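# Four arms sort stickered items into matching-color bins

## Task

Place every item inside the container whose color matches the color of the sticker on that item.

## Robot and tools

Robots. There are four identical i2rt Big YAM arms named arm1, arm2, arm3 and arm4. Each has six revolute joints, a two-finger gripper and a wrist camera. Feet in the scene frame (metres, quat wxyz): arm1 at (-0.644, +1.377, +0.914) q=(+0.682, +0.007, +0.004, +0.731); arm2 at (-0.655, -0.555, +0.928) q=(+0.747, +0.002, +0.000, -0.665); arm3 at (+0.651, -1.332, +0.868) q=(+0.663, -0.004, -0.006, -0.748); arm4 at (+0.648, +0.477, +0.879) q=(+0.687, +0.001, +0.003, +0.727). Each foot faces its own +x. The hand reaches roughly 1.0 m from the joint1 axis. Cameras: arm1_cam_wrist to arm4_cam_wrist ride on the hands; cam_room_a1, cam_room_a2, cam_room_b1 and cam_room_b2 are fixed in the room.

Frame. There is one scene frame with its origin on the floor and +z up. The hand point sits between the finger pads, about 1 cm behind the tips. The fingers point along the hand's +z, and they open and close along its y. The printed hand position may be off, more so at long reach.

Tool move. Its keys are arm1, arm2, arm3, arm4 and cameras. An arm you omit gets no new command, but it may still push toward an older target. Each arm's entry can hold the following.
- joints: absolute targets, by name. joint1_rad runs -2.879 to 2.879; it yaws about the foot, counter-clockwise from above is positive, and 0 points along the foot's facing. joint2_rad runs 0 to 3.141; it is the shoulder, 0 is the upper arm pointing back, and larger raises it and then brings it forward. joint3_rad runs 0 to 3.019; it is the elbow, 0 is folded, and larger opens it. joint4_rad runs -1.692 to 1.57; it is hand pitch, and positive tips the fingers up. joint5_rad runs -1.57 to 1.57; it swings the hand sideways, positive toward the arm's right. joint6_rad runs -2.094 to 2.094; it is roll, positive clockwise seen from behind. gripper_m is the fingertip gap, 0 to 0.093 m. The done tolerances are ±0.045, 0.14, 0.09, 0.055, 0.03, 0.035 and 0.003.
- target: one list of 7 numbers, [x, y, z, qw, qx, qy, qz], giving an absolute hand pose in the scene frame in metres, in the same format as the "hand" line. The hand travels in a straight line toward it, starting from the current hand_target. When target is present, joints may contain only gripper_m; anything else gets the call refused.
- speed: the top speed of the path, 0.002 to 0.5 m/s, default 0.25. It is only allowed together with target. Rotation is capped at twice that value in rad/s.
- min_time_s: 0.1 to 8 s. It sets the minimum duration of that arm's joint motions.
cameras: a list of names, or ["all"], or []. If you leave it out, a call with no action shows every camera and an action shows none. Unknown names or keys make the call invalid. Out-of-range values get it refused.
All motions in one action begin together. Hand paths of the same action finish together, at the pace of the slowest. A path lasts 0.5 to 10 s, and a whole action lasts at most 15 s. Each control step, the controller clamps the commanded pose to within 100 mm and 20 degrees of the measured hand, then runs damped IK. Expect the hand to lag, drift, overshoot speed near full stretch, and stop a centimetre or more away from the goal. Paths do not avoid obstacles or the other arms.

Results. Each call returns every robot's state, plus images named in order on the "pictures" line. Images can be a little older than the state. The "move" line reports done or the worst status for each arm that moved. Arms listed under "as last shown" were not commanded, so their status reads "not commanded" and their other lines repeat the previous values. Status words:
- off_target: the joint stopped short and may still be pushing.
- time_out: the joint ran out of time. It keeps a nearby target and pushes on its own; on_its_own lists these. Send the reported position to relax it.
- not_followed, shown with "joint command not followed" or "pose unreachable": the self/other-arm check held the command back. The gripper part still runs, and the arm may keep trying.
"held at" in on_its_own gives the target, not the reading. Joint velocities are in rad/s, and gripper velocity in m/s. "within noise" means the arm is still. Joint torques include gravity and carry offsets and noise; positive points toward larger joint values, and joints 3 and 4 wrap at ±28 N m.

Gripper. It grips at about 50 to 64 N per pad. On a hard part at full force, the reading comes out up to 0.005 m under the part's width, or sometimes up to 0.002 m over it. Closed on nothing, it reads 0.000 to 0.003. For a firm grip, command about 0.005 m below the width at first touch, or deeper for soft, small or round items. To release, command well above the reading.

wait: seconds from 0 to 10, plus optional cameras. It issues no command.
zoom_image: camera and region [x0, y0, x1, y1] in pixels, with the origin at the top-left and at most 504 by 504. Only cameras in the latest images can be zoomed.
read_manual: returns only the licence texts.
finished_scene: scene takes the current scene number. Call it only once the items stay packed without any help from the robots. After ending the first scene, make no further calls in that reply.

If a move or wait gets refused or halted by a stop, later move, wait and finished_scene calls in the same reply are skipped.

Avoid the following. Do not let items leave the work area or reach the floor. Do not press two arms together; a gripper closing on another arm's fingers counts. Avoid hard hits, slams and drops, and do not release items while they are moving. Watch for stray loose-object pushes. Motors heat up from holding loads, from full stretch and from pushing at unreachable goals. A MOTOR HOT line appears at 85 °C. At 100 °C that arm goes limp for 30 to 60 s and reports limit_stop_at_motor_heat, after which its targets need to be re-sent. Arms do not wait for one another.

Each tool is called after "Call:" by a JSON object that holds its "name" and its "arguments", one argument or row to a line.

## Session

Call:
{"name": "move", "arguments": {
  "arm1": {"joints":{"joint1_rad":1.5,"joint2_rad":1.45,"joint3_rad":1.766,"joint4_rad":-1.15,"joint5_rad":0,"joint6_rad":0},"min_time_s":3},
  "arm2": {"joints":{"joint1_rad":-1.687,"joint2_rad":1.45,"joint3_rad":1.766,"joint4_rad":-1.15,"joint5_rad":0,"joint6_rad":0},"min_time_s":3},
  "arm3": {"joints":{"joint1_rad":1.69,"joint2_rad":1.45,"joint3_rad":1.766,"joint4_rad":-1.15,"joint5_rad":0,"joint6_rad":0},"min_time_s":3},
  "arm4": {"joints":{"joint1_rad":-1.627,"joint2_rad":1.45,"joint3_rad":1.766,"joint4_rad":-1.15,"joint5_rad":0,"joint6_rad":0},"min_time_s":3},
  "cameras": ["all"]
}}

Scene clock: 3.67 s.
Joint torques (N m): arm1=[-2.55 -9.99 17.09 2.22 0 -0.06] | arm2=[1.49 -13.68 16.57 2.76 0.02 0.23] | arm3=[0.79 -14.68 14.11 1.89 0.05 -0.13] | arm4=[1.14 -13.63 12.68 1.62 -0.02 -0.08]
Motor temperatures (°C): arm1=[21 24 27 23 21 21 21] | arm2=[23 24 26 22 22 20 23] | arm3=[24 23 24 23 24 23 23] | arm4=[22 22 24 22 24 21 24]
Heat: arm1: hottest joint3_rad 27 °C; arm2: hottest joint3_rad 26 °C; arm3: hottest joint1_rad 24 °C; arm4: hottest joint3_rad 24 °C.
move: arm1 done; arm2 done; arm3 done; arm4 done
Joint velocities: within noise
arm1.joint_positions: joint1_rad=+1.509 joint2_rad=+1.452 joint3_rad=+1.701 joint4_rad=-1.169 joint5_rad=-0.001 joint6_rad=+0.009 gripper_m=+0.09398
arm1.joint_status: all done
arm1.hand: x=-1.2021 y=+1.3726 z=+1.3341 quat_wxyz=(+0.002, +0.945, +0.000, -0.327) (m; scene frame)
arm1.hand_target: x=-1.2100 y=+1.3777 z=+1.3726 quat_wxyz=(-0.001, +0.930, -0.001, -0.367) (m; scene frame)
arm1.hand_status: not commanded
arm2.joint_positions: joint1_rad=-1.696 joint2_rad=+1.439 joint3_rad=+1.704 joint4_rad=-1.169 joint5_rad=-0.001 joint6_rad=-0.015 gripper_m=+0.09397
arm2.joint_status: all done
arm2.hand: x=-1.2171 y=-0.5515 z=+1.3470 quat_wxyz=(+0.005, -0.945, -0.004, +0.326) (m; scene frame)
arm2.hand_target: x=-1.2292 y=-0.5565 z=+1.3767 quat_wxyz=(+0.002, -0.933, -0.001, +0.359) (m; scene frame)
arm2.hand_status: not commanded
arm3.joint_positions: joint1_rad=+1.693 joint2_rad=+1.451 joint3_rad=+1.709 joint4_rad=-1.165 joint5_rad=+0.000 joint6_rad=+0.008 gripper_m=+0.09397
arm3.joint_status: all done
arm3.hand: x=+1.2165 y=-1.3254 z=+1.2851 quat_wxyz=(-0.327, -0.001, -0.945, +0.005) (m; scene frame)
arm3.hand_target: x=+1.2238 y=-1.3269 z=+1.3177 quat_wxyz=(-0.361, +0.002, -0.933, +0.007) (m; scene frame)
arm3.hand_status: not commanded
arm4.joint_positions: joint1_rad=-1.632 joint2_rad=+1.442 joint3_rad=+1.712 joint4_rad=-1.168 joint5_rad=+0.003 joint6_rad=+0.014 gripper_m=+0.09396
arm4.joint_status: all done
arm4.hand: x=+1.2132 y=+0.4748 z=+1.2990 quat_wxyz=(-0.328, -0.009, -0.945, +0.002) (m; scene frame)
arm4.hand_target: x=+1.2233 y=+0.4786 z=+1.3260 quat_wxyz=(-0.358, +0.001, -0.934, +0.002) (m; scene frame)
arm4.hand_status: not commanded
pictures: arm1_cam_wrist, arm2_cam_wrist, arm3_cam_wrist, arm4_cam_wrist, cam_room_a1, cam_room_a2, cam_room_b1, cam_room_b2
Images, in order (width x height): arm1_cam_wrist 672x504, arm2_cam_wrist 672x504, arm3_cam_wrist 672x504, arm4_cam_wrist 672x504, cam_room_a1 672x504, cam_room_a2 672x504, cam_room_b1 672x504, cam_room_b2 672x504.

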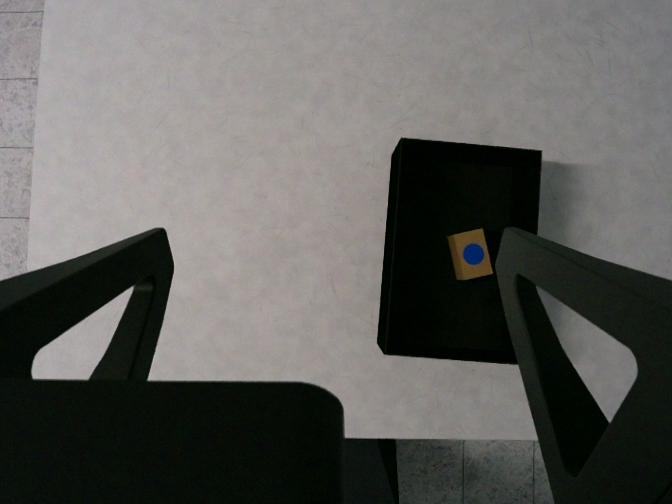

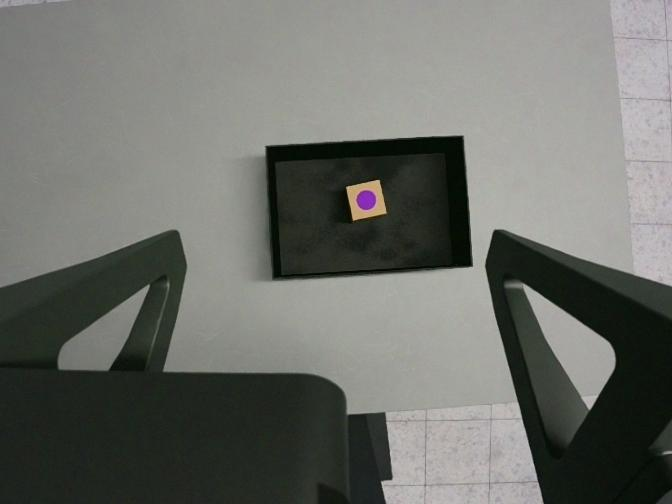

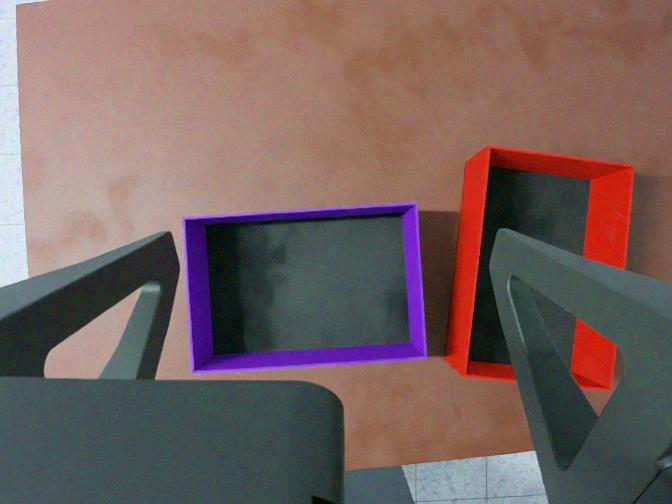

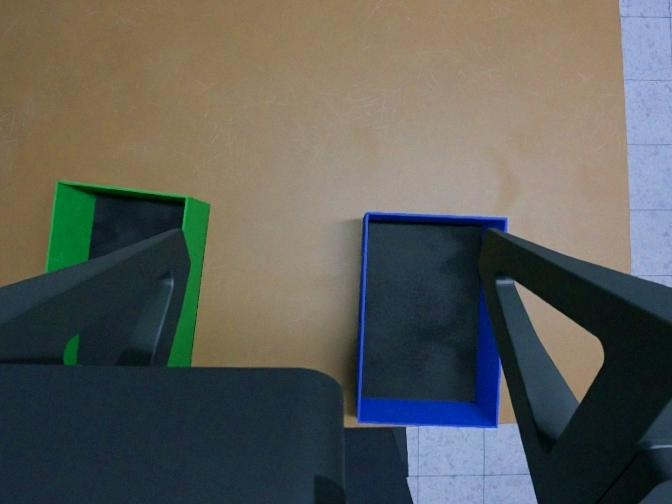

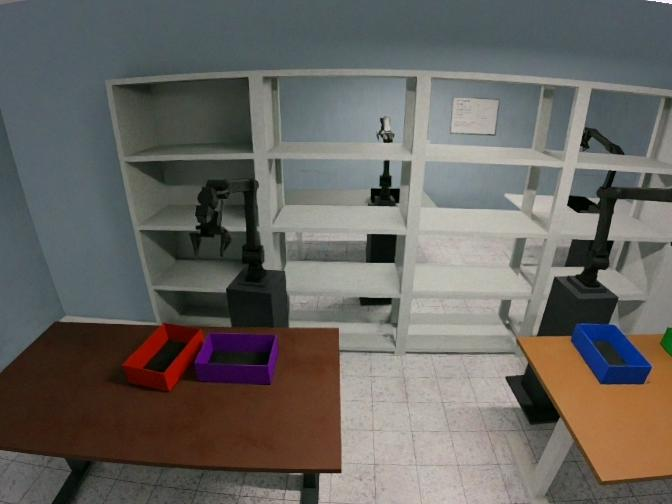

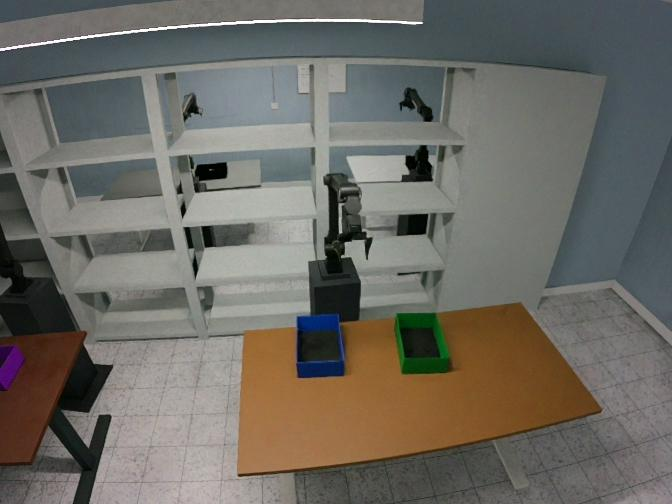

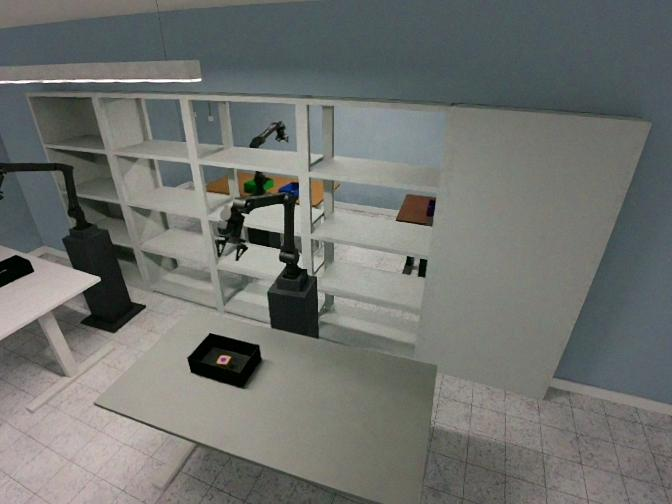

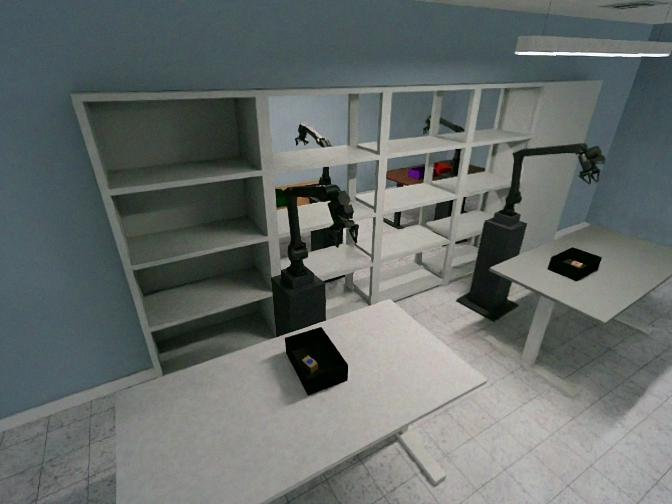

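Call:
{"name": "move", "arguments": {
  "arm1": {"target":[-1.232,1.61,0.95,0,0.9954,0.0958,0],"speed":0.35},
  "arm2": {"target":[-1.33,-0.5,0.95,0,0.9954,0.0958,0],"speed":0.35},
  "arm3": {"joints":{"joint1_rad":0.3,"joint2_rad":0.41,"joint3_rad":0.47,"joint4_rad":-0.154},"min_time_s":4},
  "arm4": {"joints":{"joint1_rad":-0.3,"joint2_rad":0.41,"joint3_rad":0.47,"joint4_rad":-0.154},"min_time_s":4},
  "cameras": ["arm1_cam_wrist","arm2_cam_wrist"]
}}

Scene clock: 28.50 s.
Joint torques (N m): arm1=[-1.85 -19.78 14.12 -0.06 -0.02 -0.02] | arm2=[0.03 -24.29 14.16 0.05 0.09 -0.08] | arm3=[0.56 0.15 9.68 2.63 0 -0.11] | arm4=[0.91 -0.21 9.77 2.24 -0.03 -0.1]
Motor temperatures (°C): arm1=[21 24 31 23 21 21 21] | arm2=[23 25 30 22 22 20 23] | arm3=[24 23 27 23 24 23 23] | arm4=[22 22 33 22 24 21 24]
Heat: arm1: hottest joint3_rad 31 °C; arm2: hottest joint3_rad 30 °C; arm3: hottest joint3_rad 27 °C; arm4: hottest joint3_rad 33 °C.
move: arm1 off_target; arm2 off_target; arm3 done; arm4 done
Joint velocities: within noise
arm1.joint_positions: joint1_rad=+1.128 joint2_rad=+2.147 joint3_rad=+1.700 joint4_rad=-1.196 joint5_rad=+0.003 joint6_rad=-0.558 gripper_m=+0.09398
arm1.joint_status: not commanded
arm1.hand: x=-1.2124 y=+1.6019 z=+0.9221 quat_wxyz=(+0.013, +0.995, +0.092, +0.026) (m; scene frame)
arm1.hand_target: x=-1.2307 y=+1.6095 z=+0.9504 quat_wxyz=(+0.000, +0.995, +0.096, +0.000) (m; scene frame)
arm1.hand_status: off_target (0.035 m and 3.3 deg from the pose sent, 0.452 m and 39.7 deg at the start)
arm2.joint_positions: joint1_rad=-1.762 joint2_rad=+2.234 joint3_rad=+1.890 joint4_rad=-1.253 joint5_rad=-0.006 joint6_rad=-0.259 gripper_m=+0.09397
arm2.joint_status: not commanded
arm2.hand: x=-1.3147 y=-0.5071 z=+0.9374 quat_wxyz=(-0.004, -0.996, -0.092, -0.014) (m; scene frame)
arm2.hand_target: x=-1.3291 y=-0.5000 z=+0.9502 quat_wxyz=(+0.000, -0.995, -0.096, +0.000) (m; scene frame)
arm2.hand_status: off_target (0.021 m and 1.7 deg from the pose sent, 0.416 m and 39.5 deg at the start)
arm3.joint_positions: joint1_rad=+0.311 joint2_rad=+0.415 joint3_rad=+0.475 joint4_rad=-0.172 joint5_rad=+0.000 joint6_rad=+0.007 gripper_m=+0.09398
arm3.joint_status: all done
arm3.hand: x=+0.7126 y=-1.6516 z=+1.2121 quat_wxyz=(-0.519, -0.474, -0.570, +0.426) (m; scene frame)
arm3.hand_target: x=+0.7089 y=-1.6515 z=+1.2156 quat_wxyz=(-0.520, -0.471, -0.564, +0.435) (m; scene frame)
arm3.hand_status: not commanded
arm4.joint_positions: joint1_rad=-0.303 joint2_rad=+0.418 joint3_rad=+0.466 joint4_rad=-0.174 joint5_rad=+0.002 joint6_rad=+0.014 gripper_m=+0.09397
arm4.joint_status: all done
arm4.hand: x=+0.7312 y=+0.7993 z=+1.2112 quat_wxyz=(-0.517, +0.456, -0.597, -0.409) (m; scene frame)
arm4.hand_target: x=+0.7295 y=+0.7986 z=+1.2211 quat_wxyz=(-0.528, +0.455, -0.585, -0.415) (m; scene frame)
arm4.hand_status: not commanded
pictures: arm1_cam_wrist, arm2_cam_wrist
Images, in order (width x height): arm1_cam_wrist 672x504, arm2_cam_wrist 672x504.

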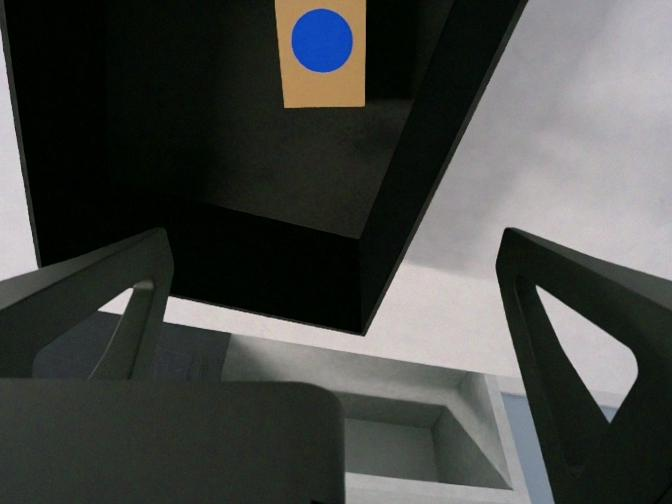

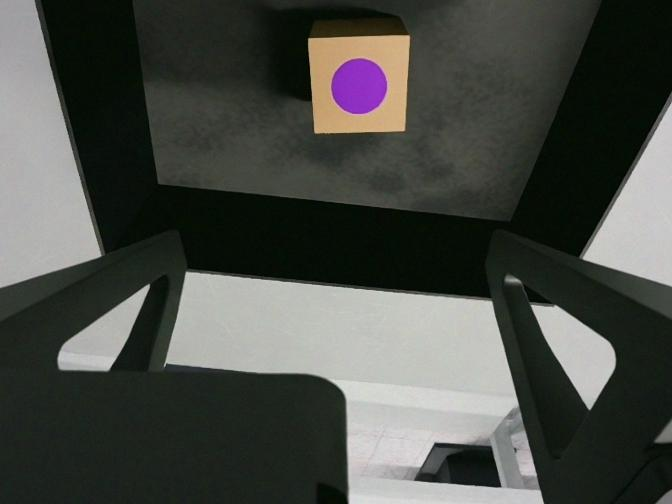

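Call:
{"name": "move", "arguments": {
  "arm1": {"target":[-1.230,1.594,0.83,0,0.9954,0.0958,0],"speed":0.2},
  "arm2": {"target":[-1.325,-0.49,0.83,0,0.9954,0.0958,0],"speed":0.2},
  "cameras": ["arm1_cam_wrist","arm2_cam_wrist"]
}}

Scene clock: 42.57 s.
Joint torques (N m): arm1=[-0.79 -19.96 9.06 0.85 -0.05 0.12] | arm2=[0.09 -24.29 9.26 1.22 0.07 -0.09] | arm3=[0.44 0.26 9.68 2.63 0.01 -0.13] | arm4=[0.79 -0.26 9.94 2.29 0.02 -0.1]
Motor temperatures (°C): arm1=[21 25 32 23 21 21 21] | arm2=[23 26 32 22 22 20 23] | arm3=[24 24 27 23 24 23 23] | arm4=[22 22 34 22 24 21 24]
Heat: arm1: hottest joint3_rad 32 °C; arm2: hottest joint3_rad 32 °C; arm3: hottest joint3_rad 27 °C; arm4: hottest joint3_rad 34 °C.
move: arm1 off_target; arm2 off_target
Joint velocities: within noise
arm1.joint_positions: joint1_rad=+1.141 joint2_rad=+2.278 joint3_rad=+1.636 joint4_rad=-0.975 joint5_rad=+0.003 joint6_rad=-0.553 gripper_m=+0.09398
arm1.joint_status: not commanded
arm1.hand: x=-1.2191 y=+1.5957 z=+0.8216 quat_wxyz=(+0.007, +0.995, +0.096, +0.014) (m; scene frame)
arm1.hand_target: x=-1.2298 y=+1.5940 z=+0.8301 quat_wxyz=(+0.000, +0.995, +0.096, +0.000) (m; scene frame)
arm1.hand_status: off_target (0.014 m and 1.8 deg from the pose sent, 0.094 m and 3.3 deg at the start)
arm2.joint_positions: joint1_rad=-1.776 joint2_rad=+2.364 joint3_rad=+1.851 joint4_rad=-1.056 joint5_rad=-0.006 joint6_rad=-0.274 gripper_m=+0.09397
arm2.joint_status: not commanded
arm2.hand: x=-1.3249 y=-0.4963 z=+0.8392 quat_wxyz=(-0.001, -0.996, -0.092, +0.000) (m; scene frame)
arm2.hand_target: x=-1.3249 y=-0.4901 z=+0.8302 quat_wxyz=(+0.000, -0.995, -0.096, +0.000) (m; scene frame)
arm2.hand_status: off_target (0.011 m and 0.4 deg from the pose sent, 0.109 m and 1.7 deg at the start)
arm3, arm4: as last shown
pictures: arm1_cam_wrist, arm2_cam_wrist
Images, in order (width x height): arm1_cam_wrist 672x504, arm2_cam_wrist 672x504.

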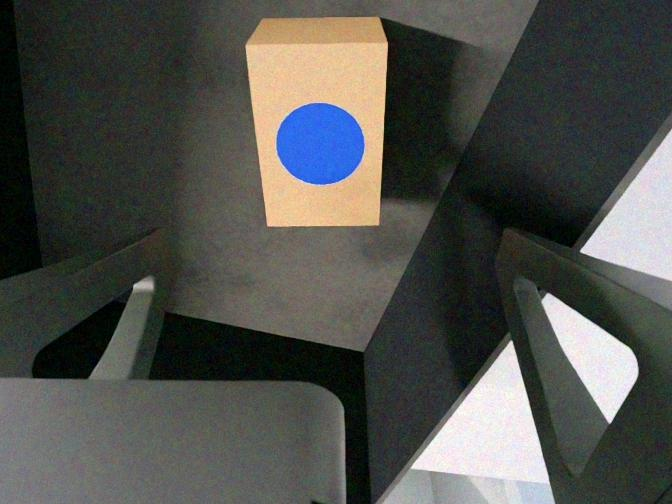

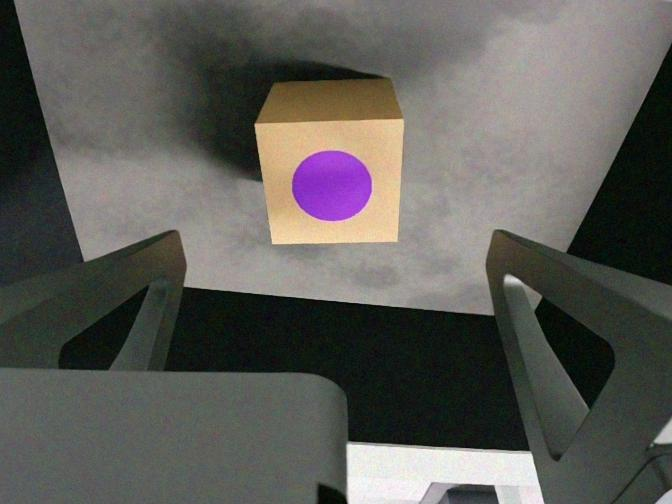

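Call:
{"name": "move", "arguments": {
  "arm1": {"target":[-1.228,1.586,0.765,0,0.9954,0.0958,0],"speed":0.1,"joints":{"gripper_m":0.07}},
  "arm2": {"target":[-1.317,-0.489,0.752,0,0.9954,0.0958,0],"speed":0.1},
  "cameras": ["arm1_cam_wrist","arm2_cam_wrist"]
}}

Scene clock: 56.70 s.
Joint torques (N m): arm1=[-0.62 -18.37 8.01 0.95 -0.08 0.12] | arm2=[-0.09 -23.59 8.12 1.31 0.07 -0.09] | arm3=[0.73 0.21 9.68 2.63 0.01 -0.13] | arm4=[0.97 -0.26 9.96 2.33 0.03 -0.07]
Motor temperatures (°C): arm1=[21 25 33 23 21 21 21] | arm2=[23 27 31 22 22 20 23] | arm3=[24 23 28 23 24 23 23] | arm4=[22 22 35 22 24 21 24]
Heat: arm1: hottest joint3_rad 33 °C; arm2: hottest joint3_rad 31 °C; arm3: hottest joint3_rad 28 °C; arm4: hottest joint3_rad 35 °C.
move: arm1 done; arm2 off_target
Joint velocities: within noise
arm1.joint_positions: joint1_rad=+1.150 joint2_rad=+2.359 joint3_rad=+1.624 joint4_rad=-0.859 joint5_rad=+0.003 joint6_rad=-0.543 gripper_m=+0.07007
arm1.joint_status: all done
arm1.hand: x=-1.2236 y=+1.5912 z=+0.7687 quat_wxyz=(+0.001, +0.995, +0.095, +0.004) (m; scene frame)
arm1.hand_target: x=-1.2279 y=+1.5860 z=+0.7651 quat_wxyz=(+0.000, +0.995, +0.096, +0.000) (m; scene frame)
arm1.hand_status: done (0.008 m and 0.5 deg from the pose sent, 0.058 m and 1.8 deg at the start)
arm2.joint_positions: joint1_rad=-1.778 joint2_rad=+2.458 joint3_rad=+1.829 joint4_rad=-0.922 joint5_rad=-0.006 joint6_rad=-0.276 gripper_m=+0.09397
arm2.joint_status: not commanded
arm2.hand: x=-1.3240 y=-0.4951 z=+0.7714 quat_wxyz=(+0.000, -0.996, -0.093, +0.009) (m; scene frame)
arm2.hand_target: x=-1.3166 y=-0.4891 z=+0.7525 quat_wxyz=(+0.000, -0.995, -0.096, +0.000) (m; scene frame)
arm2.hand_status: off_target (0.021 m and 1.1 deg from the pose sent, 0.088 m and 0.4 deg at the start)
arm3, arm4: as last shown
pictures: arm1_cam_wrist, arm2_cam_wrist
Images, in order (width x height): arm1_cam_wrist 672x504, arm2_cam_wrist 672x504.

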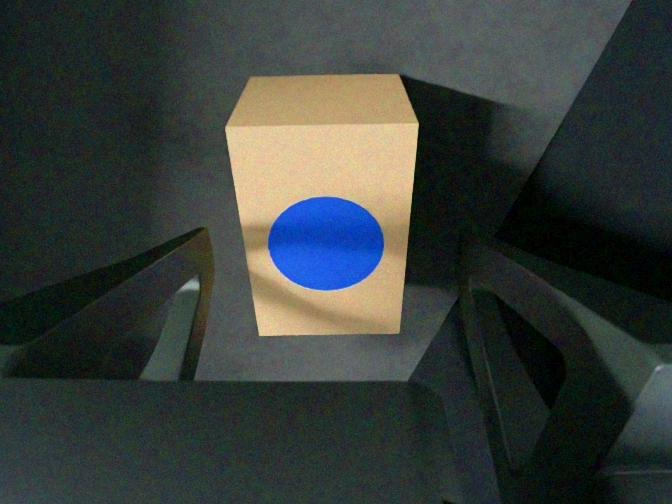

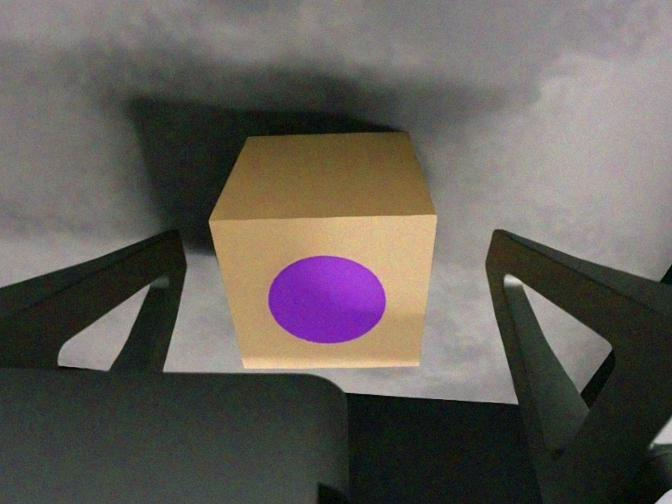

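Call:
{"name": "move", "arguments": {
  "arm1": {"target":[-1.226,1.583,0.742,0,0.9954,0.0958,0],"speed":0.08},
  "arm2": {"target":[-1.312,-0.491,0.735,0,0.9954,0.0958,0],"speed":0.08}
}}

Call:
{"name": "move", "arguments": {
  "arm1": {"joints":{"gripper_m":0.025}},
  "arm2": {"joints":{"gripper_m":0.035}},
  "cameras": ["arm1_cam_wrist","arm2_cam_wrist"]
}}

Scene clock: 69.33 s.
Joint torques (N m): arm1=[-1.2 -17.9 7.24 0.91 -0.09 0.15] | arm2=[-0.03 -22.42 7.46 1.39 0.06 -0.06] | arm3=[0.44 0.15 9.65 2.61 0.02 -0.11] | arm4=[1.08 -0.38 9.89 2.13 0.02 -0.07]
Motor temperatures (°C): arm1=[21 26 32 23 21 21 21] | arm2=[23 28 31 22 22 20 23] | arm3=[24 23 28 23 24 23 23] | arm4=[22 22 36 22 24 21 24]
Heat: arm1: hottest joint3_rad 32 °C; arm2: hottest joint3_rad 31 °C; arm3: hottest joint3_rad 28 °C; arm4: hottest joint3_rad 36 °C.
move: arm1 off_target; arm2 off_target
Joint velocities: within noise
arm1.joint_positions: joint1_rad=+1.152 joint2_rad=+2.390 joint3_rad=+1.624 joint4_rad=-0.819 joint5_rad=+0.003 joint6_rad=-0.540 gripper_m=+0.07007
arm1.joint_status: not commanded
arm1.hand: x=-1.2252 y=+1.5900 z=+0.7501 quat_wxyz=(-0.001, +0.995, +0.095, +0.000) (m; scene frame)
arm1.hand_target: x=-1.2258 y=+1.5830 z=+0.7422 quat_wxyz=(+0.000, +0.995, +0.096, +0.000) (m; scene frame)
arm1.hand_status: off_target (0.011 m and 0.1 deg from the pose sent, 0.028 m and 0.5 deg at the start)
arm2.joint_positions: joint1_rad=-1.778 joint2_rad=+2.466 joint3_rad=+1.817 joint4_rad=-0.888 joint5_rad=-0.006 joint6_rad=-0.276 gripper_m=+0.09397
arm2.joint_status: not commanded
arm2.hand: x=-1.3247 y=-0.4950 z=+0.7626 quat_wxyz=(+0.002, -0.996, -0.093, +0.016) (m; scene frame)
arm2.hand_target: x=-1.3111 y=-0.4912 z=+0.7358 quat_wxyz=(+0.000, -0.995, -0.096, +0.000) (m; scene frame)
arm2.hand_status: off_target (0.031 m and 1.9 deg from the pose sent, 0.038 m and 1.1 deg at the start)
arm3, arm4: as last shown
pictures: none

Scene clock: 69.97 s.
Joint torques (N m): arm1=[-0.97 -18.26 7.25 1.02 -0.02 0.12] | arm2=[0.09 -22.65 7.45 1.32 0.02 -0.06] | arm3=[0.44 0.15 9.7 2.62 0.01 -0.13] | arm4=[1.26 -0.44 9.92 2.15 0.01 -0.09]
Motor temperatures (°C): arm1=[21 26 32 23 21 21 21] | arm2=[23 28 31 22 22 20 23] | arm3=[24 23 28 23 24 23 23] | arm4=[22 22 36 22 24 21 24]
Heat: arm1: hottest joint3_rad 32 °C; arm2: hottest joint3_rad 31 °C; arm3: hottest joint3_rad 28 °C; arm4: hottest joint3_rad 36 °C.
move: arm1 off_target; arm2 off_target
Joint velocities: within noise
arm1.joint_positions: joint1_rad=+1.152 joint2_rad=+2.390 joint3_rad=+1.624 joint4_rad=-0.818 joint5_rad=+0.003 joint6_rad=-0.539 gripper_m=+0.04381
arm1.joint_status: gripper_m off_target (ended at +0.04385, target +0.02500)
arm1.hand: x=-1.2255 y=+1.5900 z=+0.7501 quat_wxyz=(-0.001, +0.996, +0.094, -0.001) (m; scene frame)
arm1.hand_target: x=-1.2259 y=+1.5830 z=+0.7422 quat_wxyz=(+0.000, +0.995, +0.096, +0.000) (m; scene frame)
arm1.hand_status: not commanded
arm2.joint_positions: joint1_rad=-1.778 joint2_rad=+2.466 joint3_rad=+1.817 joint4_rad=-0.886 joint5_rad=-0.005 joint6_rad=-0.276 gripper_m=+0.05273
arm2.joint_status: gripper_m off_target (ended at +0.05277, target +0.03500)
arm2.hand: x=-1.3250 y=-0.4948 z=+0.7626 quat_wxyz=(+0.002, -0.996, -0.093, +0.017) (m; scene frame)
arm2.hand_target: x=-1.3112 y=-0.4913 z=+0.7358 quat_wxyz=(+0.000, -0.995, -0.096, +0.000) (m; scene frame)
arm2.hand_status: not commanded
arm3, arm4: as last shown
pictures: arm1_cam_wrist, arm2_cam_wrist
Images, in order (width x height): arm1_cam_wrist 672x504, arm2_cam_wrist 672x504.

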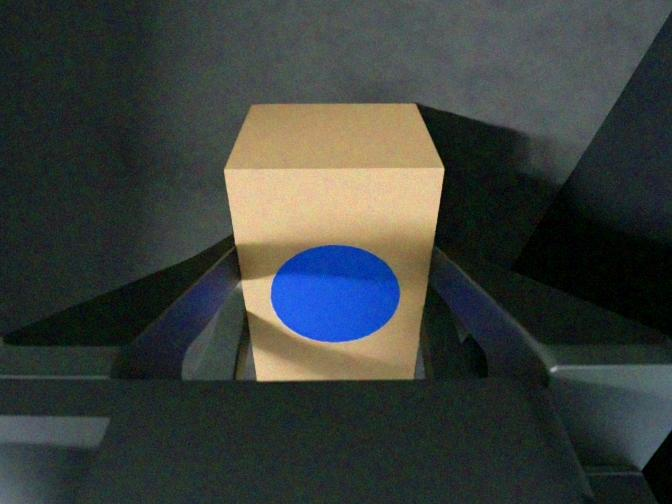

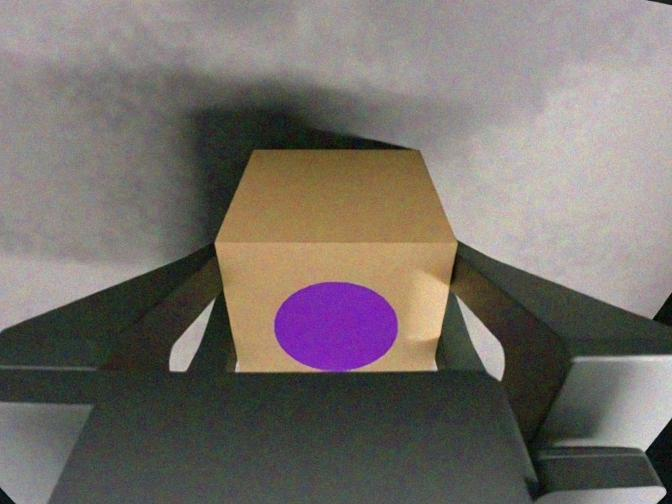

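Call:
{"name": "move", "arguments": {
  "arm1": {"target":[-1.19,1.57,1.0,0,0.9954,0.0958,0],"speed":0.3},
  "arm2": {"target":[-1.29,-0.49,1.0,0,0.9954,0.0958,0],"speed":0.3}
}}

Call:
{"name": "move", "arguments": {
  "arm1": {"joints":{"joint1_rad":0,"joint2_rad":0.24,"joint3_rad":0.26,"joint4_rad":-0.04,"joint5_rad":0,"joint6_rad":0},"min_time_s":3},
  "arm2": {"joints":{"joint1_rad":-0.1,"joint2_rad":0.24,"joint3_rad":0.26,"joint4_rad":-0.04,"joint5_rad":0,"joint6_rad":0},"min_time_s":3}
}}

Call:
{"name": "move", "arguments": {
  "arm1": {"joints":{"joint1_rad":-2.23},"min_time_s":3},
  "arm2": {"joints":{"joint1_rad":0.923},"min_time_s":2},
  "cameras": ["cam_room_b1","cam_room_b2"]
}}

Scene clock: 88.57 s.
Joint torques (N m): arm1=[-0.32 -16.85 14.15 -0.21 -0.04 0.15] | arm2=[-0.15 -23.53 14.08 0.06 0.06 -0.09] | arm3=[0.44 0.09 9.72 2.65 0.01 -0.13] | arm4=[0.85 -0.26 9.88 2.14 0 -0.09]
Motor temperatures (°C): arm1=[21 27 31 23 21 21 22] | arm2=[23 28 30 22 22 20 24] | arm3=[24 23 28 23 24 23 23] | arm4=[22 22 36 22 24 21 24]
Heat: arm1: hottest joint3_rad 31 °C; arm2: hottest joint3_rad 30 °C; arm3: hottest joint3_rad 28 °C; arm4: hottest joint3_rad 36 °C.
move: arm1 off_target; arm2 off_target
Joint velocities: within noise
arm1.joint_positions: joint1_rad=+1.153 joint2_rad=+1.958 joint3_rad=+1.544 joint4_rad=-1.221 joint5_rad=+0.003 joint6_rad=-0.538 gripper_m=+0.04381
arm1.joint_status: not commanded
arm1.hand: x=-1.1702 y=+1.5698 z=+0.9770 quat_wxyz=(+0.010, +0.995, +0.094, +0.022) (m; scene frame)
arm1.hand_target: x=-1.1889 y=+1.5696 z=+1.0002 quat_wxyz=(+0.000, +0.995, +0.096, +0.000) (m; scene frame)
arm1.hand_status: off_target (0.030 m and 2.8 deg from the pose sent, 0.253 m and 0.2 deg at the start)
arm2.joint_positions: joint1_rad=-1.781 joint2_rad=+2.093 joint3_rad=+1.765 joint4_rad=-1.279 joint5_rad=-0.005 joint6_rad=-0.280 gripper_m=+0.05279
arm2.joint_status: not commanded
arm2.hand: x=-1.2746 y=-0.4980 z=+0.9811 quat_wxyz=(-0.004, -0.995, -0.093, -0.018) (m; scene frame)
arm2.hand_target: x=-1.2890 y=-0.4901 z=+1.0003 quat_wxyz=(+0.000, -0.995, -0.096, +0.000) (m; scene frame)
arm2.hand_status: off_target (0.026 m and 2.2 deg from the pose sent, 0.240 m and 2.0 deg at the start)
arm3, arm4: as last shown
pictures: none

Scene clock: 92.07 s.
Joint torques (N m): arm1=[-2.32 3.25 13.03 2.67 -0.06 0.16] | arm2=[0.91 -0.03 11.69 3.73 0.1 0.22] | arm3=[0.56 0.26 9.68 2.63 0.02 -0.13] | arm4=[0.85 -0.32 10.02 2.19 0.03 -0.1]
Motor temperatures (°C): arm1=[21 26 31 23 21 21 22] | arm2=[23 28 30 22 22 20 24] | arm3=[24 23 28 23 24 23 23] | arm4=[22 22 36 22 24 21 24]
Heat: arm1: hottest joint3_rad 31 °C; arm2: hottest joint3_rad 30 °C; arm3: hottest joint3_rad 28 °C; arm4: hottest joint3_rad 36 °C.
move: arm1 done; arm2 done
Joint velocities: within noise
arm1.joint_positions: joint1_rad=+0.006 joint2_rad=+0.244 joint3_rad=+0.252 joint4_rad=-0.066 joint5_rad=+0.002 joint6_rad=-0.009 gripper_m=+0.04385
arm1.joint_status: all done
arm1.hand: x=-0.6612 y=+1.6763 z=+1.1916 quat_wxyz=(-0.466, +0.531, -0.496, -0.505) (m; scene frame)
arm1.hand_target: x=-0.6594 y=+1.6759 z=+1.2041 quat_wxyz=(-0.474, +0.517, -0.490, -0.516) (m; scene frame)
arm1.hand_status: not commanded
arm2.joint_positions: joint1_rad=-0.102 joint2_rad=+0.248 joint3_rad=+0.266 joint4_rad=-0.068 joint5_rad=-0.003 joint6_rad=-0.015 gripper_m=+0.05280
arm2.joint_status: all done
arm2.hand: x=-0.6510 y=-0.8573 z=+1.2106 quat_wxyz=(-0.487, -0.505, -0.521, +0.485) (m; scene frame)
arm2.hand_target: x=-0.6510 y=-0.8563 z=+1.2162 quat_wxyz=(-0.499, -0.502, -0.510, +0.489) (m; scene frame)
arm2.hand_status: not commanded
arm3, arm4: as last shown
pictures: none

Scene clock: 95.40 s.
Joint torques (N m): arm1=[-1.73 2.67 12.97 2.67 0 0.13] | arm2=[0.85 -0.03 11.69 3.75 0 0.21] | arm3=[0.56 0.21 9.65 2.63 0.01 -0.13] | arm4=[0.67 -0.44 9.92 2.13 0.03 -0.09]
Motor temperatures (°C): arm1=[21 26 32 23 21 21 22] | arm2=[23 28 30 22 22 20 24] | arm3=[24 23 28 23 24 23 23] | arm4=[22 22 36 22 24 21 24]
Heat: arm1: hottest joint3_rad 32 °C; arm2: hottest joint3_rad 30 °C; arm3: hottest joint3_rad 28 °C; arm4: hottest joint3_rad 36 °C.
move: arm1 done; arm2 done
Joint velocities: within noise
arm1.joint_positions: joint1_rad=-2.226 joint2_rad=+0.244 joint3_rad=+0.252 joint4_rad=-0.066 joint5_rad=+0.000 joint6_rad=-0.008 gripper_m=+0.04388
arm1.joint_status: all done
arm1.hand: x=-0.3895 y=+1.2098 z=+1.1862 quat_wxyz=(-0.650, -0.207, -0.702, +0.202) (m; scene frame)
arm1.hand_target: x=-0.3903 y=+1.2090 z=+1.1987 quat_wxyz=(-0.664, -0.207, -0.689, +0.205) (m; scene frame)
arm1.hand_status: not commanded
arm2.joint_positions: joint1_rad=+0.921 joint2_rad=+0.248 joint3_rad=+0.266 joint4_rad=-0.068 joint5_rad=+0.000 joint6_rad=-0.015 gripper_m=+0.05282
arm2.joint_status: all done
arm2.hand: x=-0.3964 y=-0.7094 z=+1.2116 quat_wxyz=(-0.664, -0.187, -0.700, +0.185) (m; scene frame)
arm2.hand_target: x=-0.3970 y=-0.7085 z=+1.2172 quat_wxyz=(-0.676, -0.189, -0.689, +0.182) (m; scene frame)
arm2.hand_status: not commanded
arm3, arm4: as last shown
pictures: cam_room_b1, cam_room_b2
Images, in order (width x height): cam_room_b1 672x504, cam_room_b2 672x504.

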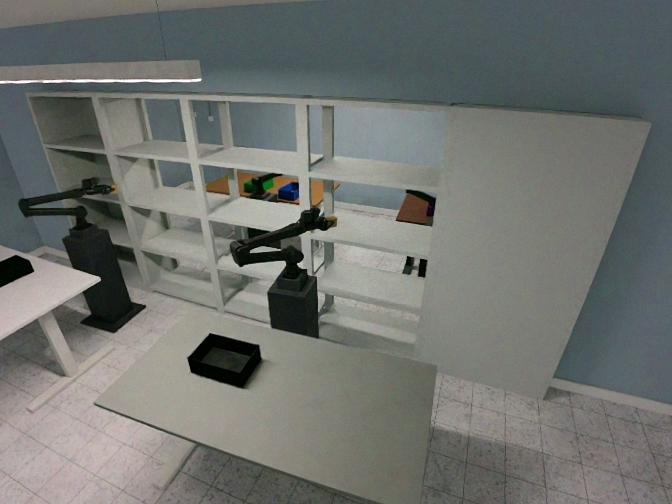

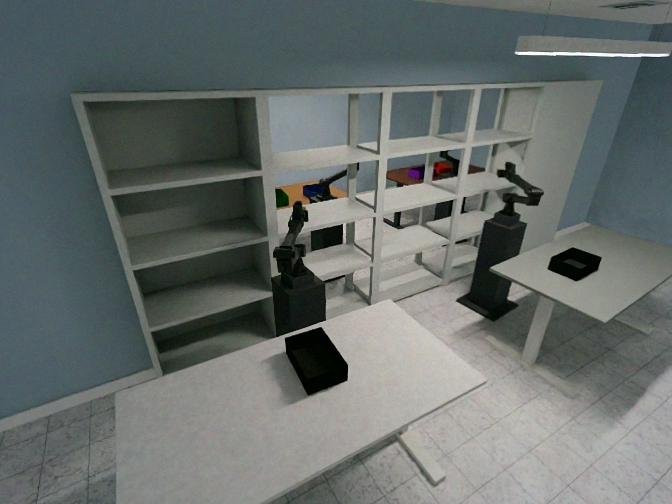

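Call:
{"name": "move", "arguments": {
  "arm1": {"target":[0.0,0.947,1.12,0.646,0.205,0.707,-0.196],"speed":0.2},
  "arm2": {"target":[0.0,-0.94,1.12,0.658,0.192,0.705,-0.179],"speed":0.2},
  "arm3": {"joints":{"joint1_rad":-1.99},"min_time_s":3},
  "arm4": {"joints":{"joint1_rad":0.89},"min_time_s":3}
}}

Scene clock: 133.17 s.
Joint torques (N m): arm1=[-3.08 -15.56 14.91 1.59 -0.08 0.04] | arm2=[1.08 -18.78 14.13 2.15 0.13 0.19] | arm3=[0.62 -0.09 9.7 2.63 0.01 -0.12] | arm4=[0.85 -0.44 9.98 2.15 0.03 -0.08]
Motor temperatures (°C): arm1=[21 25 34 23 21 21 22] | arm2=[23 26 33 23 22 20 24] | arm3=[24 23 28 23 24 23 23] | arm4=[22 22 37 22 24 21 24]
Heat: arm1: hottest joint3_rad 34 °C; arm2: hottest joint3_rad 33 °C; arm3: hottest joint3_rad 28 °C; arm4: hottest joint3_rad 37 °C.
move: arm1 off_target; arm2 off_target; arm3 done; arm4 done
Joint velocities: within noise
arm1.joint_positions: joint1_rad=-2.226 joint2_rad=+1.915 joint3_rad=+1.221 joint4_rad=+0.575 joint5_rad=-0.016 joint6_rad=-0.008 gripper_m=+0.04388
arm1.joint_status: not commanded
arm1.hand: x=-0.0118 y=+0.9617 z=+1.0932 quat_wxyz=(-0.631, -0.208, -0.724, +0.189) (m; scene frame)
arm1.hand_target: x=-0.0021 y=+0.9482 z=+1.1203 quat_wxyz=(-0.647, -0.205, -0.708, +0.196) (m; scene frame)
arm1.hand_status: off_target (0.033 m and 2.7 deg from the pose sent, 0.475 m and 1.0 deg at the start)
arm2.joint_positions: joint1_rad=+0.921 joint2_rad=+1.921 joint3_rad=+1.170 joint4_rad=+0.655 joint5_rad=+0.000 joint6_rad=-0.015 gripper_m=+0.05282
arm2.joint_status: not commanded
arm2.hand: x=-0.0165 y=-0.9329 z=+1.1065 quat_wxyz=(-0.648, -0.191, -0.715, +0.180) (m; scene frame)
arm2.hand_target: x=-0.0014 y=-0.9391 z=+1.1203 quat_wxyz=(-0.659, -0.192, -0.705, +0.179) (m; scene frame)
arm2.hand_status: off_target (0.022 m and 1.7 deg from the pose sent, 0.468 m and 1.2 deg at the start)
arm3.joint_positions: joint1_rad=-1.981 joint2_rad=+0.415 joint3_rad=+0.475 joint4_rad=-0.172 joint5_rad=+0.000 joint6_rad=+0.007 gripper_m=+0.09399
arm3.joint_status: all done
arm3.hand: x=+0.3657 y=-1.1592 z=+1.2049 quat_wxyz=(+0.168, -0.721, +0.202, +0.642) (m; scene frame)
arm3.hand_target: x=+0.3678 y=-1.1570 z=+1.2084 quat_wxyz=(+0.175, -0.714, +0.201, +0.647) (m; scene frame)
arm3.hand_status: not commanded
arm4.joint_positions: joint1_rad=+0.888 joint2_rad=+0.418 joint3_rad=+0.466 joint4_rad=-0.174 joint5_rad=+0.002 joint6_rad=+0.013 gripper_m=+0.09397
arm4.joint_status: all done
arm4.hand: x=+0.3817 y=+0.6732 z=+1.2133 quat_wxyz=(-0.198, +0.711, -0.238, -0.631) (m; scene frame)
arm4.hand_target: x=+0.3820 y=+0.6717 z=+1.2232 quat_wxyz=(-0.205, +0.703, -0.229, -0.642) (m; scene frame)
arm4.hand_status: not commanded
pictures: none

Call:
{"name": "move", "arguments": {
  "arm1": {"target":[0.01,0.94,1.085,0.646,0.205,0.707,-0.196],"speed":0.08},
  "arm2": {"target":[0.01,-0.945,1.078,0.658,0.192,0.705,-0.179],"speed":0.08}
}}

Call:
{"name": "move", "arguments": {
  "arm1": {"target":[0.01,0.94,1.065,0.646,0.205,0.707,-0.196],"speed":0.06},
  "arm2": {"target":[0.01,-0.945,1.063,0.658,0.192,0.705,-0.179],"speed":0.06}
}}

Scene clock: 138.17 s.
Joint torques (N m): arm1=[-2.9 -16.67 14.63 2.95 -0.03 0.07] | arm2=[1.03 -19.49 13.64 3.73 0.15 0.18] | arm3=[0.62 -0.15 9.69 2.62 0.01 -0.12] | arm4=[0.79 0.03 10.06 2.18 0.02 -0.07]
Motor temperatures (°C): arm1=[21 25 35 23 21 21 22] | arm2=[23 26 33 23 22 20 24] | arm3=[24 23 28 23 24 23 23] | arm4=[22 22 37 22 24 21 24]
Heat: arm1: hottest joint3_rad 35 °C; arm2: hottest joint3_rad 33 °C; arm3: hottest joint3_rad 28 °C; arm4: hottest joint3_rad 37 °C.
move: arm1 off_target; arm2 off_target
Joint velocities: within noise
arm1.joint_positions: joint1_rad=-2.226 joint2_rad=+1.995 joint3_rad=+1.240 joint4_rad=+0.602 joint5_rad=-0.016 joint6_rad=-0.008 gripper_m=+0.04388
arm1.joint_status: not commanded
arm1.hand: x=-0.0047 y=+0.9567 z=+1.0505 quat_wxyz=(-0.618, -0.211, -0.734, +0.185) (m; scene frame)
arm1.hand_target: x=+0.0070 y=+0.9418 z=+1.0855 quat_wxyz=(-0.647, -0.205, -0.708, +0.196) (m; scene frame)
arm1.hand_status: off_target (0.041 m and 4.7 deg from the pose sent, 0.032 m and 2.7 deg at the start)
arm2.joint_positions: joint1_rad=+0.921 joint2_rad=+2.016 joint3_rad=+1.189 joint4_rad=+0.693 joint5_rad=+0.000 joint6_rad=-0.015 gripper_m=+0.05282
arm2.joint_status: not commanded
arm2.hand: x=-0.0088 y=-0.9371 z=+1.0567 quat_wxyz=(-0.634, -0.194, -0.728, +0.176) (m; scene frame)
arm2.hand_target: x=+0.0079 y=-0.9437 z=+1.0783 quat_wxyz=(-0.658, -0.192, -0.706, +0.179) (m; scene frame)
arm2.hand_status: off_target (0.029 m and 3.8 deg from the pose sent, 0.041 m and 1.7 deg at the start)
arm3, arm4: as last shown
pictures: none

Scene clock: 139.30 s.
Joint torques (N m): arm1=[-2.37 -16.26 14 2.82 -0.03 0.09] | arm2=[1.2 -19.37 13.26 3.81 0.15 0.19] | arm3=[0.62 -0.09 9.69 2.63 0 -0.12] | arm4=[0.79 -0.73 10 2.28 0.01 -0.07]
Motor temperatures (°C): arm1=[21 25 35 23 21 21 22] | arm2=[23 26 33 23 22 20 24] | arm3=[24 23 28 23 24 23 23] | arm4=[22 22 37 22 24 21 24]
Heat: arm1: hottest joint3_rad 35 °C; arm2: hottest joint3_rad 33 °C; arm3: hottest joint3_rad 28 °C; arm4: hottest joint3_rad 37 °C.
move: arm1 off_target; arm2 off_target
Joint velocities: within noise
arm1.joint_positions: joint1_rad=-2.226 joint2_rad=+2.030 joint3_rad=+1.240 joint4_rad=+0.643 joint5_rad=-0.016 joint6_rad=-0.008 gripper_m=+0.04388
arm1.joint_status: not commanded
arm1.hand: x=-0.0035 y=+0.9557 z=+1.0350 quat_wxyz=(-0.620, -0.210, -0.732, +0.186) (m; scene frame)
arm1.hand_target: x=+0.0075 y=+0.9414 z=+1.0654 quat_wxyz=(-0.647, -0.205, -0.708, +0.196) (m; scene frame)
arm1.hand_status: off_target (0.036 m and 4.3 deg from the pose sent, 0.027 m and 4.7 deg at the start)
arm2.joint_positions: joint1_rad=+0.921 joint2_rad=+2.041 joint3_rad=+1.189 joint4_rad=+0.723 joint5_rad=+0.000 joint6_rad=-0.015 gripper_m=+0.05282
arm2.joint_status: not commanded
arm2.hand: x=-0.0081 y=-0.9375 z=+1.0455 quat_wxyz=(-0.636, -0.194, -0.726, +0.177) (m; scene frame)
arm2.hand_target: x=+0.0082 y=-0.9439 z=+1.0632 quat_wxyz=(-0.658, -0.192, -0.706, +0.179) (m; scene frame)
arm2.hand_status: off_target (0.026 m and 3.5 deg from the pose sent, 0.021 m and 3.8 deg at the start)
arm3, arm4: as last shown
pictures: none

Call:
{"name": "move", "arguments": {
  "arm1": {"target":[0.01,0.94,1.052,0.646,0.205,0.707,-0.196],"speed":0.06},
  "arm2": {"target":[0.01,-0.945,1.048,0.658,0.192,0.705,-0.179],"speed":0.06},
  "cameras": ["arm1_cam_wrist","arm2_cam_wrist","cam_room_a1"]
}}

Scene clock: 142.83 s.
Joint torques (N m): arm1=[-2.43 -16.03 13.71 2.59 -0.05 0.02] | arm2=[1.14 -18.67 12.97 3.58 0.13 0.17] | arm3=[0.62 -0.03 9.66 2.66 -0.01 -0.12] | arm4=[0.79 -0.15 9.87 2.07 0.02 -0.07]
Motor temperatures (°C): arm1=[21 25 35 23 21 21 22] | arm2=[23 26 33 23 22 20 24] | arm3=[24 23 28 23 24 23 23] | arm4=[22 22 38 22 24 21 24]
Heat: arm1: hottest joint3_rad 35 °C; arm2: hottest joint3_rad 33 °C; arm3: hottest joint3_rad 28 °C; arm4: hottest joint3_rad 38 °C.
move: arm1 off_target; arm2 off_target
Joint velocities: within noise
arm1.joint_positions: joint1_rad=-2.226 joint2_rad=+2.045 joint3_rad=+1.240 joint4_rad=+0.673 joint5_rad=-0.016 joint6_rad=-0.008 gripper_m=+0.04388
arm1.joint_status: not commanded
arm1.hand: x=-0.0026 y=+0.9551 z=+1.0312 quat_wxyz=(-0.626, -0.209, -0.728, +0.188) (m; scene frame)
arm1.hand_target: x=+0.0081 y=+0.9411 z=+1.0522 quat_wxyz=(-0.647, -0.205, -0.708, +0.196) (m; scene frame)
arm1.hand_status: off_target (0.029 m and 3.5 deg from the pose sent, 0.027 m and 4.3 deg at the start)
arm2.joint_positions: joint1_rad=+0.921 joint2_rad=+2.064 joint3_rad=+1.190 joint4_rad=+0.758 joint5_rad=+0.000 joint6_rad=-0.014 gripper_m=+0.05282
arm2.joint_status: not commanded
arm2.hand: x=-0.0071 y=-0.9381 z=+1.0384 quat_wxyz=(-0.641, -0.193, -0.721, +0.178) (m; scene frame)
arm2.hand_target: x=+0.0086 y=-0.9441 z=+1.0482 quat_wxyz=(-0.658, -0.192, -0.706, +0.179) (m; scene frame)
arm2.hand_status: off_target (0.021 m and 2.7 deg from the pose sent, 0.020 m and 3.5 deg at the start)
arm3, arm4: as last shown
pictures: arm1_cam_wrist, arm2_cam_wrist, cam_room_a1
Images, in order (width x height): arm1_cam_wrist 672x504, arm2_cam_wrist 672x504, cam_room_a1 672x504.

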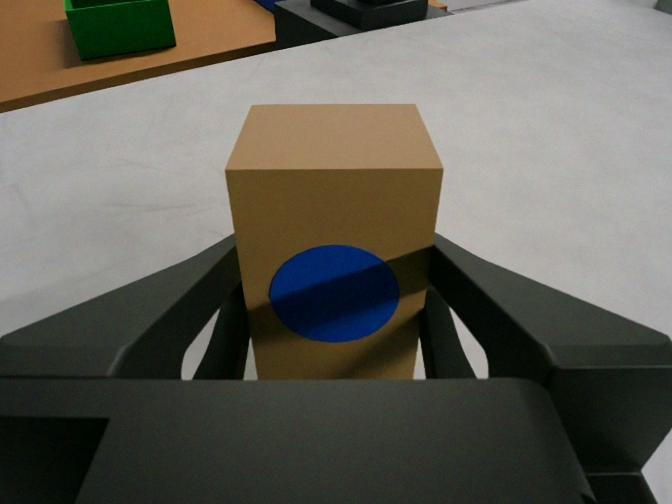

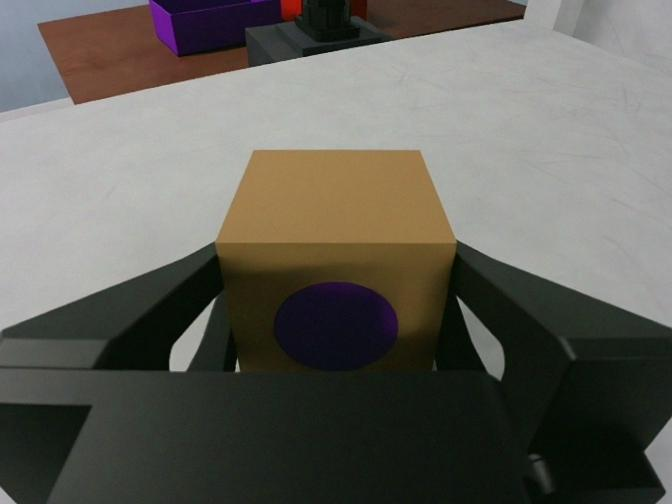

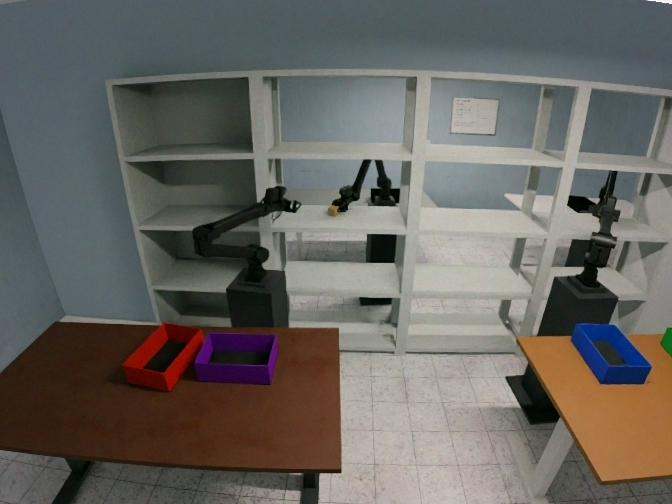

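Call:
{"name": "move", "arguments": {
  "arm1": {"target":[0.01,0.94,1.044,0.646,0.205,0.707,-0.196],"speed":0.06},
  "arm2": {"target":[0.01,-0.945,1.038,0.658,0.192,0.705,-0.179],"speed":0.06}
}}

Scene clock: 146.30 s.
Joint torques (N m): arm1=[-2.67 -15.27 13.67 2.45 -0.09 0.05] | arm2=[1.14 -18.26 12.42 3.37 0.13 0.18] | arm3=[0.73 -0.21 9.66 2.65 0 -0.12] | arm4=[0.85 -0.26 9.88 2.22 0.03 -0.09]
Motor temperatures (°C): arm1=[21 25 35 23 21 21 22] | arm2=[23 26 33 23 22 20 24] | arm3=[24 23 28 23 24 23 23] | arm4=[22 22 38 22 24 21 24]
Heat: arm1: hottest joint3_rad 35 °C; arm2: hottest joint3_rad 33 °C; arm3: hottest joint3_rad 28 °C; arm4: hottest joint3_rad 38 °C.
move: arm1 off_target; arm2 off_target
Joint velocities: within noise
arm1.joint_positions: joint1_rad=-2.226 joint2_rad=+2.052 joint3_rad=+1.240 joint4_rad=+0.693 joint5_rad=-0.016 joint6_rad=-0.008 gripper_m=+0.04388
arm1.joint_status: not commanded
arm1.hand: x=-0.0021 y=+0.9548 z=+1.0306 quat_wxyz=(-0.630, -0.208, -0.724, +0.189) (m; scene frame)
arm1.hand_target: x=+0.0083 y=+0.9409 z=+1.0443 quat_wxyz=(-0.647, -0.205, -0.708, +0.196) (m; scene frame)
arm1.hand_status: off_target (0.023 m and 2.7 deg from the pose sent, 0.023 m and 3.4 deg at the start)
arm2.joint_positions: joint1_rad=+0.921 joint2_rad=+2.078 joint3_rad=+1.197 joint4_rad=+0.782 joint5_rad=+0.000 joint6_rad=-0.014 gripper_m=+0.05282
arm2.joint_status: not commanded
arm2.hand: x=-0.0049 y=-0.9394 z=+1.0374 quat_wxyz=(-0.647, -0.191, -0.716, +0.180) (m; scene frame)
arm2.hand_target: x=+0.0089 y=-0.9443 z=+1.0380 quat_wxyz=(-0.658, -0.192, -0.706, +0.179) (m; scene frame)
arm2.hand_status: off_target (0.016 m and 1.8 deg from the pose sent, 0.019 m and 2.7 deg at the start)
arm3, arm4: as last shown
pictures: none

Call:
{"name": "move", "arguments": {
  "arm1": {"joints":{"gripper_m":0.09}},
  "arm2": {"joints":{"gripper_m":0.09}}
}}

Call:
{"name": "move", "arguments": {
  "arm1": {"target":[-0.25,1.12,1.10,0.646,0.205,0.707,-0.196],"speed":0.12},
  "arm2": {"target":[-0.25,-0.79,1.10,0.658,0.192,0.705,-0.179],"speed":0.12},
  "cameras": ["arm1_cam_wrist","arm2_cam_wrist"]
}}

Scene clock: 152.63 s.
Joint torques (N m): arm1=[-2.61 -15.44 13.52 2.47 -0.04 0.08] | arm2=[1.2 -18.84 12.4 3.37 0.14 0.17] | arm3=[0.73 -0.09 9.68 2.66 0 -0.12] | arm4=[0.85 -0.62 9.89 2.25 0.03 -0.07]
Motor temperatures (°C): arm1=[21 25 34 23 21 21 22] | arm2=[23 27 34 23 22 20 24] | arm3=[24 23 28 23 24 23 23] | arm4=[22 22 38 22 24 21 24]
Heat: arm1: hottest joint3_rad 34 °C; arm2: hottest joint3_rad 34 °C; arm3: hottest joint3_rad 28 °C; arm4: hottest joint3_rad 38 °C.
move: arm1 done; arm2 done
Joint velocities: within noise
arm1.joint_positions: joint1_rad=-2.226 joint2_rad=+2.061 joint3_rad=+1.240 joint4_rad=+0.693 joint5_rad=-0.016 joint6_rad=-0.008 gripper_m=+0.08996
arm1.joint_status: all done
arm1.hand: x=-0.0022 y=+0.9548 z=+1.0244 quat_wxyz=(-0.627, -0.208, -0.726, +0.188) (m; scene frame)
arm1.hand_target: x=+0.0083 y=+0.9409 z=+1.0442 quat_wxyz=(-0.647, -0.205, -0.708, +0.196) (m; scene frame)
arm1.hand_status: not commanded
arm2.joint_positions: joint1_rad=+0.921 joint2_rad=+2.083 joint3_rad=+1.197 joint4_rad=+0.782 joint5_rad=+0.000 joint6_rad=-0.014 gripper_m=+0.08993
arm2.joint_status: all done
arm2.hand: x=-0.0050 y=-0.9394 z=+1.0340 quat_wxyz=(-0.645, -0.192, -0.718, +0.179) (m; scene frame)
arm2.hand_target: x=+0.0089 y=-0.9443 z=+1.0380 quat_wxyz=(-0.658, -0.192, -0.706, +0.179) (m; scene frame)
arm2.hand_status: not commanded
arm3, arm4: as last shown
pictures: none

Scene clock: 155.90 s.
Joint torques (N m): arm1=[-1.26 -6.24 8.01 1.63 0.11 0.05] | arm2=[1.55 -9.64 6.68 2.25 0.16 0.18] | arm3=[0.56 -0.15 9.66 2.63 -0.01 -0.12] | arm4=[1.2 -0.26 9.81 2.28 0.01 -0.07]
Motor temperatures (°C): arm1=[21 25 34 23 21 21 22] | arm2=[23 27 33 23 22 20 24] | arm3=[24 23 28 23 24 23 23] | arm4=[22 22 38 22 24 21 24]
Heat: arm1: hottest joint3_rad 34 °C; arm2: hottest joint3_rad 33 °C; arm3: hottest joint3_rad 28 °C; arm4: hottest joint3_rad 38 °C.
move: arm1 done; arm2 done
Joint velocities: within noise
arm1.joint_positions: joint1_rad=-2.226 joint2_rad=+1.311 joint3_rad=+0.387 joint4_rad=+0.856 joint5_rad=-0.008 joint6_rad=-0.008 gripper_m=+0.08996
arm1.joint_status: not commanded
arm1.hand: x=-0.2505 y=+1.1187 z=+1.0989 quat_wxyz=(-0.647, -0.205, -0.707, +0.198) (m; scene frame)
arm1.hand_target: x=-0.2500 y=+1.1199 z=+1.1000 quat_wxyz=(-0.647, -0.205, -0.708, +0.196) (m; scene frame)
arm1.hand_status: done (0.002 m and 0.2 deg from the pose sent, 0.307 m and 3.2 deg at the start)
arm2.joint_positions: joint1_rad=+0.926 joint2_rad=+1.398 joint3_rad=+0.379 joint4_rad=+0.963 joint5_rad=+0.010 joint6_rad=-0.014 gripper_m=+0.08993
arm2.joint_status: not commanded
arm2.hand: x=-0.2491 y=-0.7954 z=+1.1042 quat_wxyz=(-0.661, -0.189, -0.701, +0.186) (m; scene frame)
arm2.hand_target: x=-0.2500 y=-0.7901 z=+1.1001 quat_wxyz=(-0.659, -0.192, -0.705, +0.179) (m; scene frame)
arm2.hand_status: done (0.007 m and 1.0 deg from the pose sent, 0.294 m and 2.0 deg at the start)
arm3, arm4: as last shown
pictures: arm1_cam_wrist, arm2_cam_wrist
Images, in order (width x height): arm1_cam_wrist 672x504, arm2_cam_wrist 672x504.

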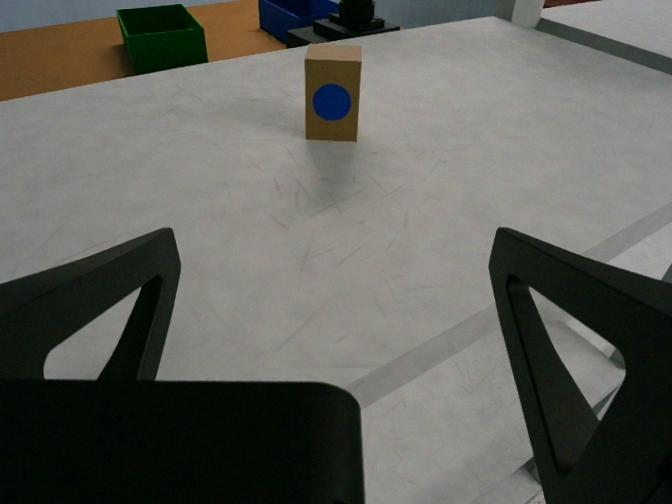

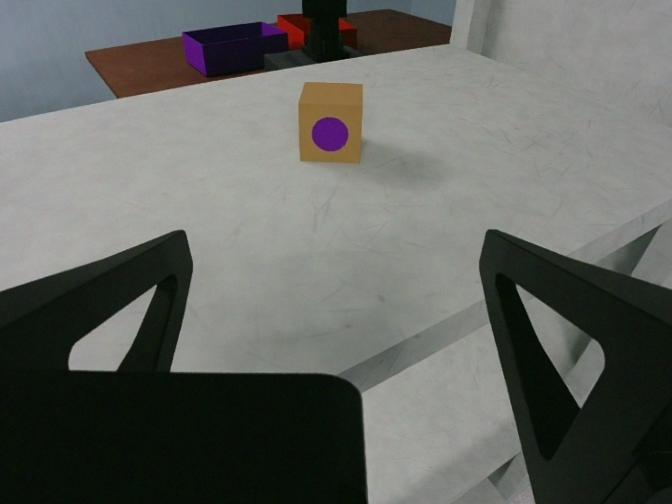

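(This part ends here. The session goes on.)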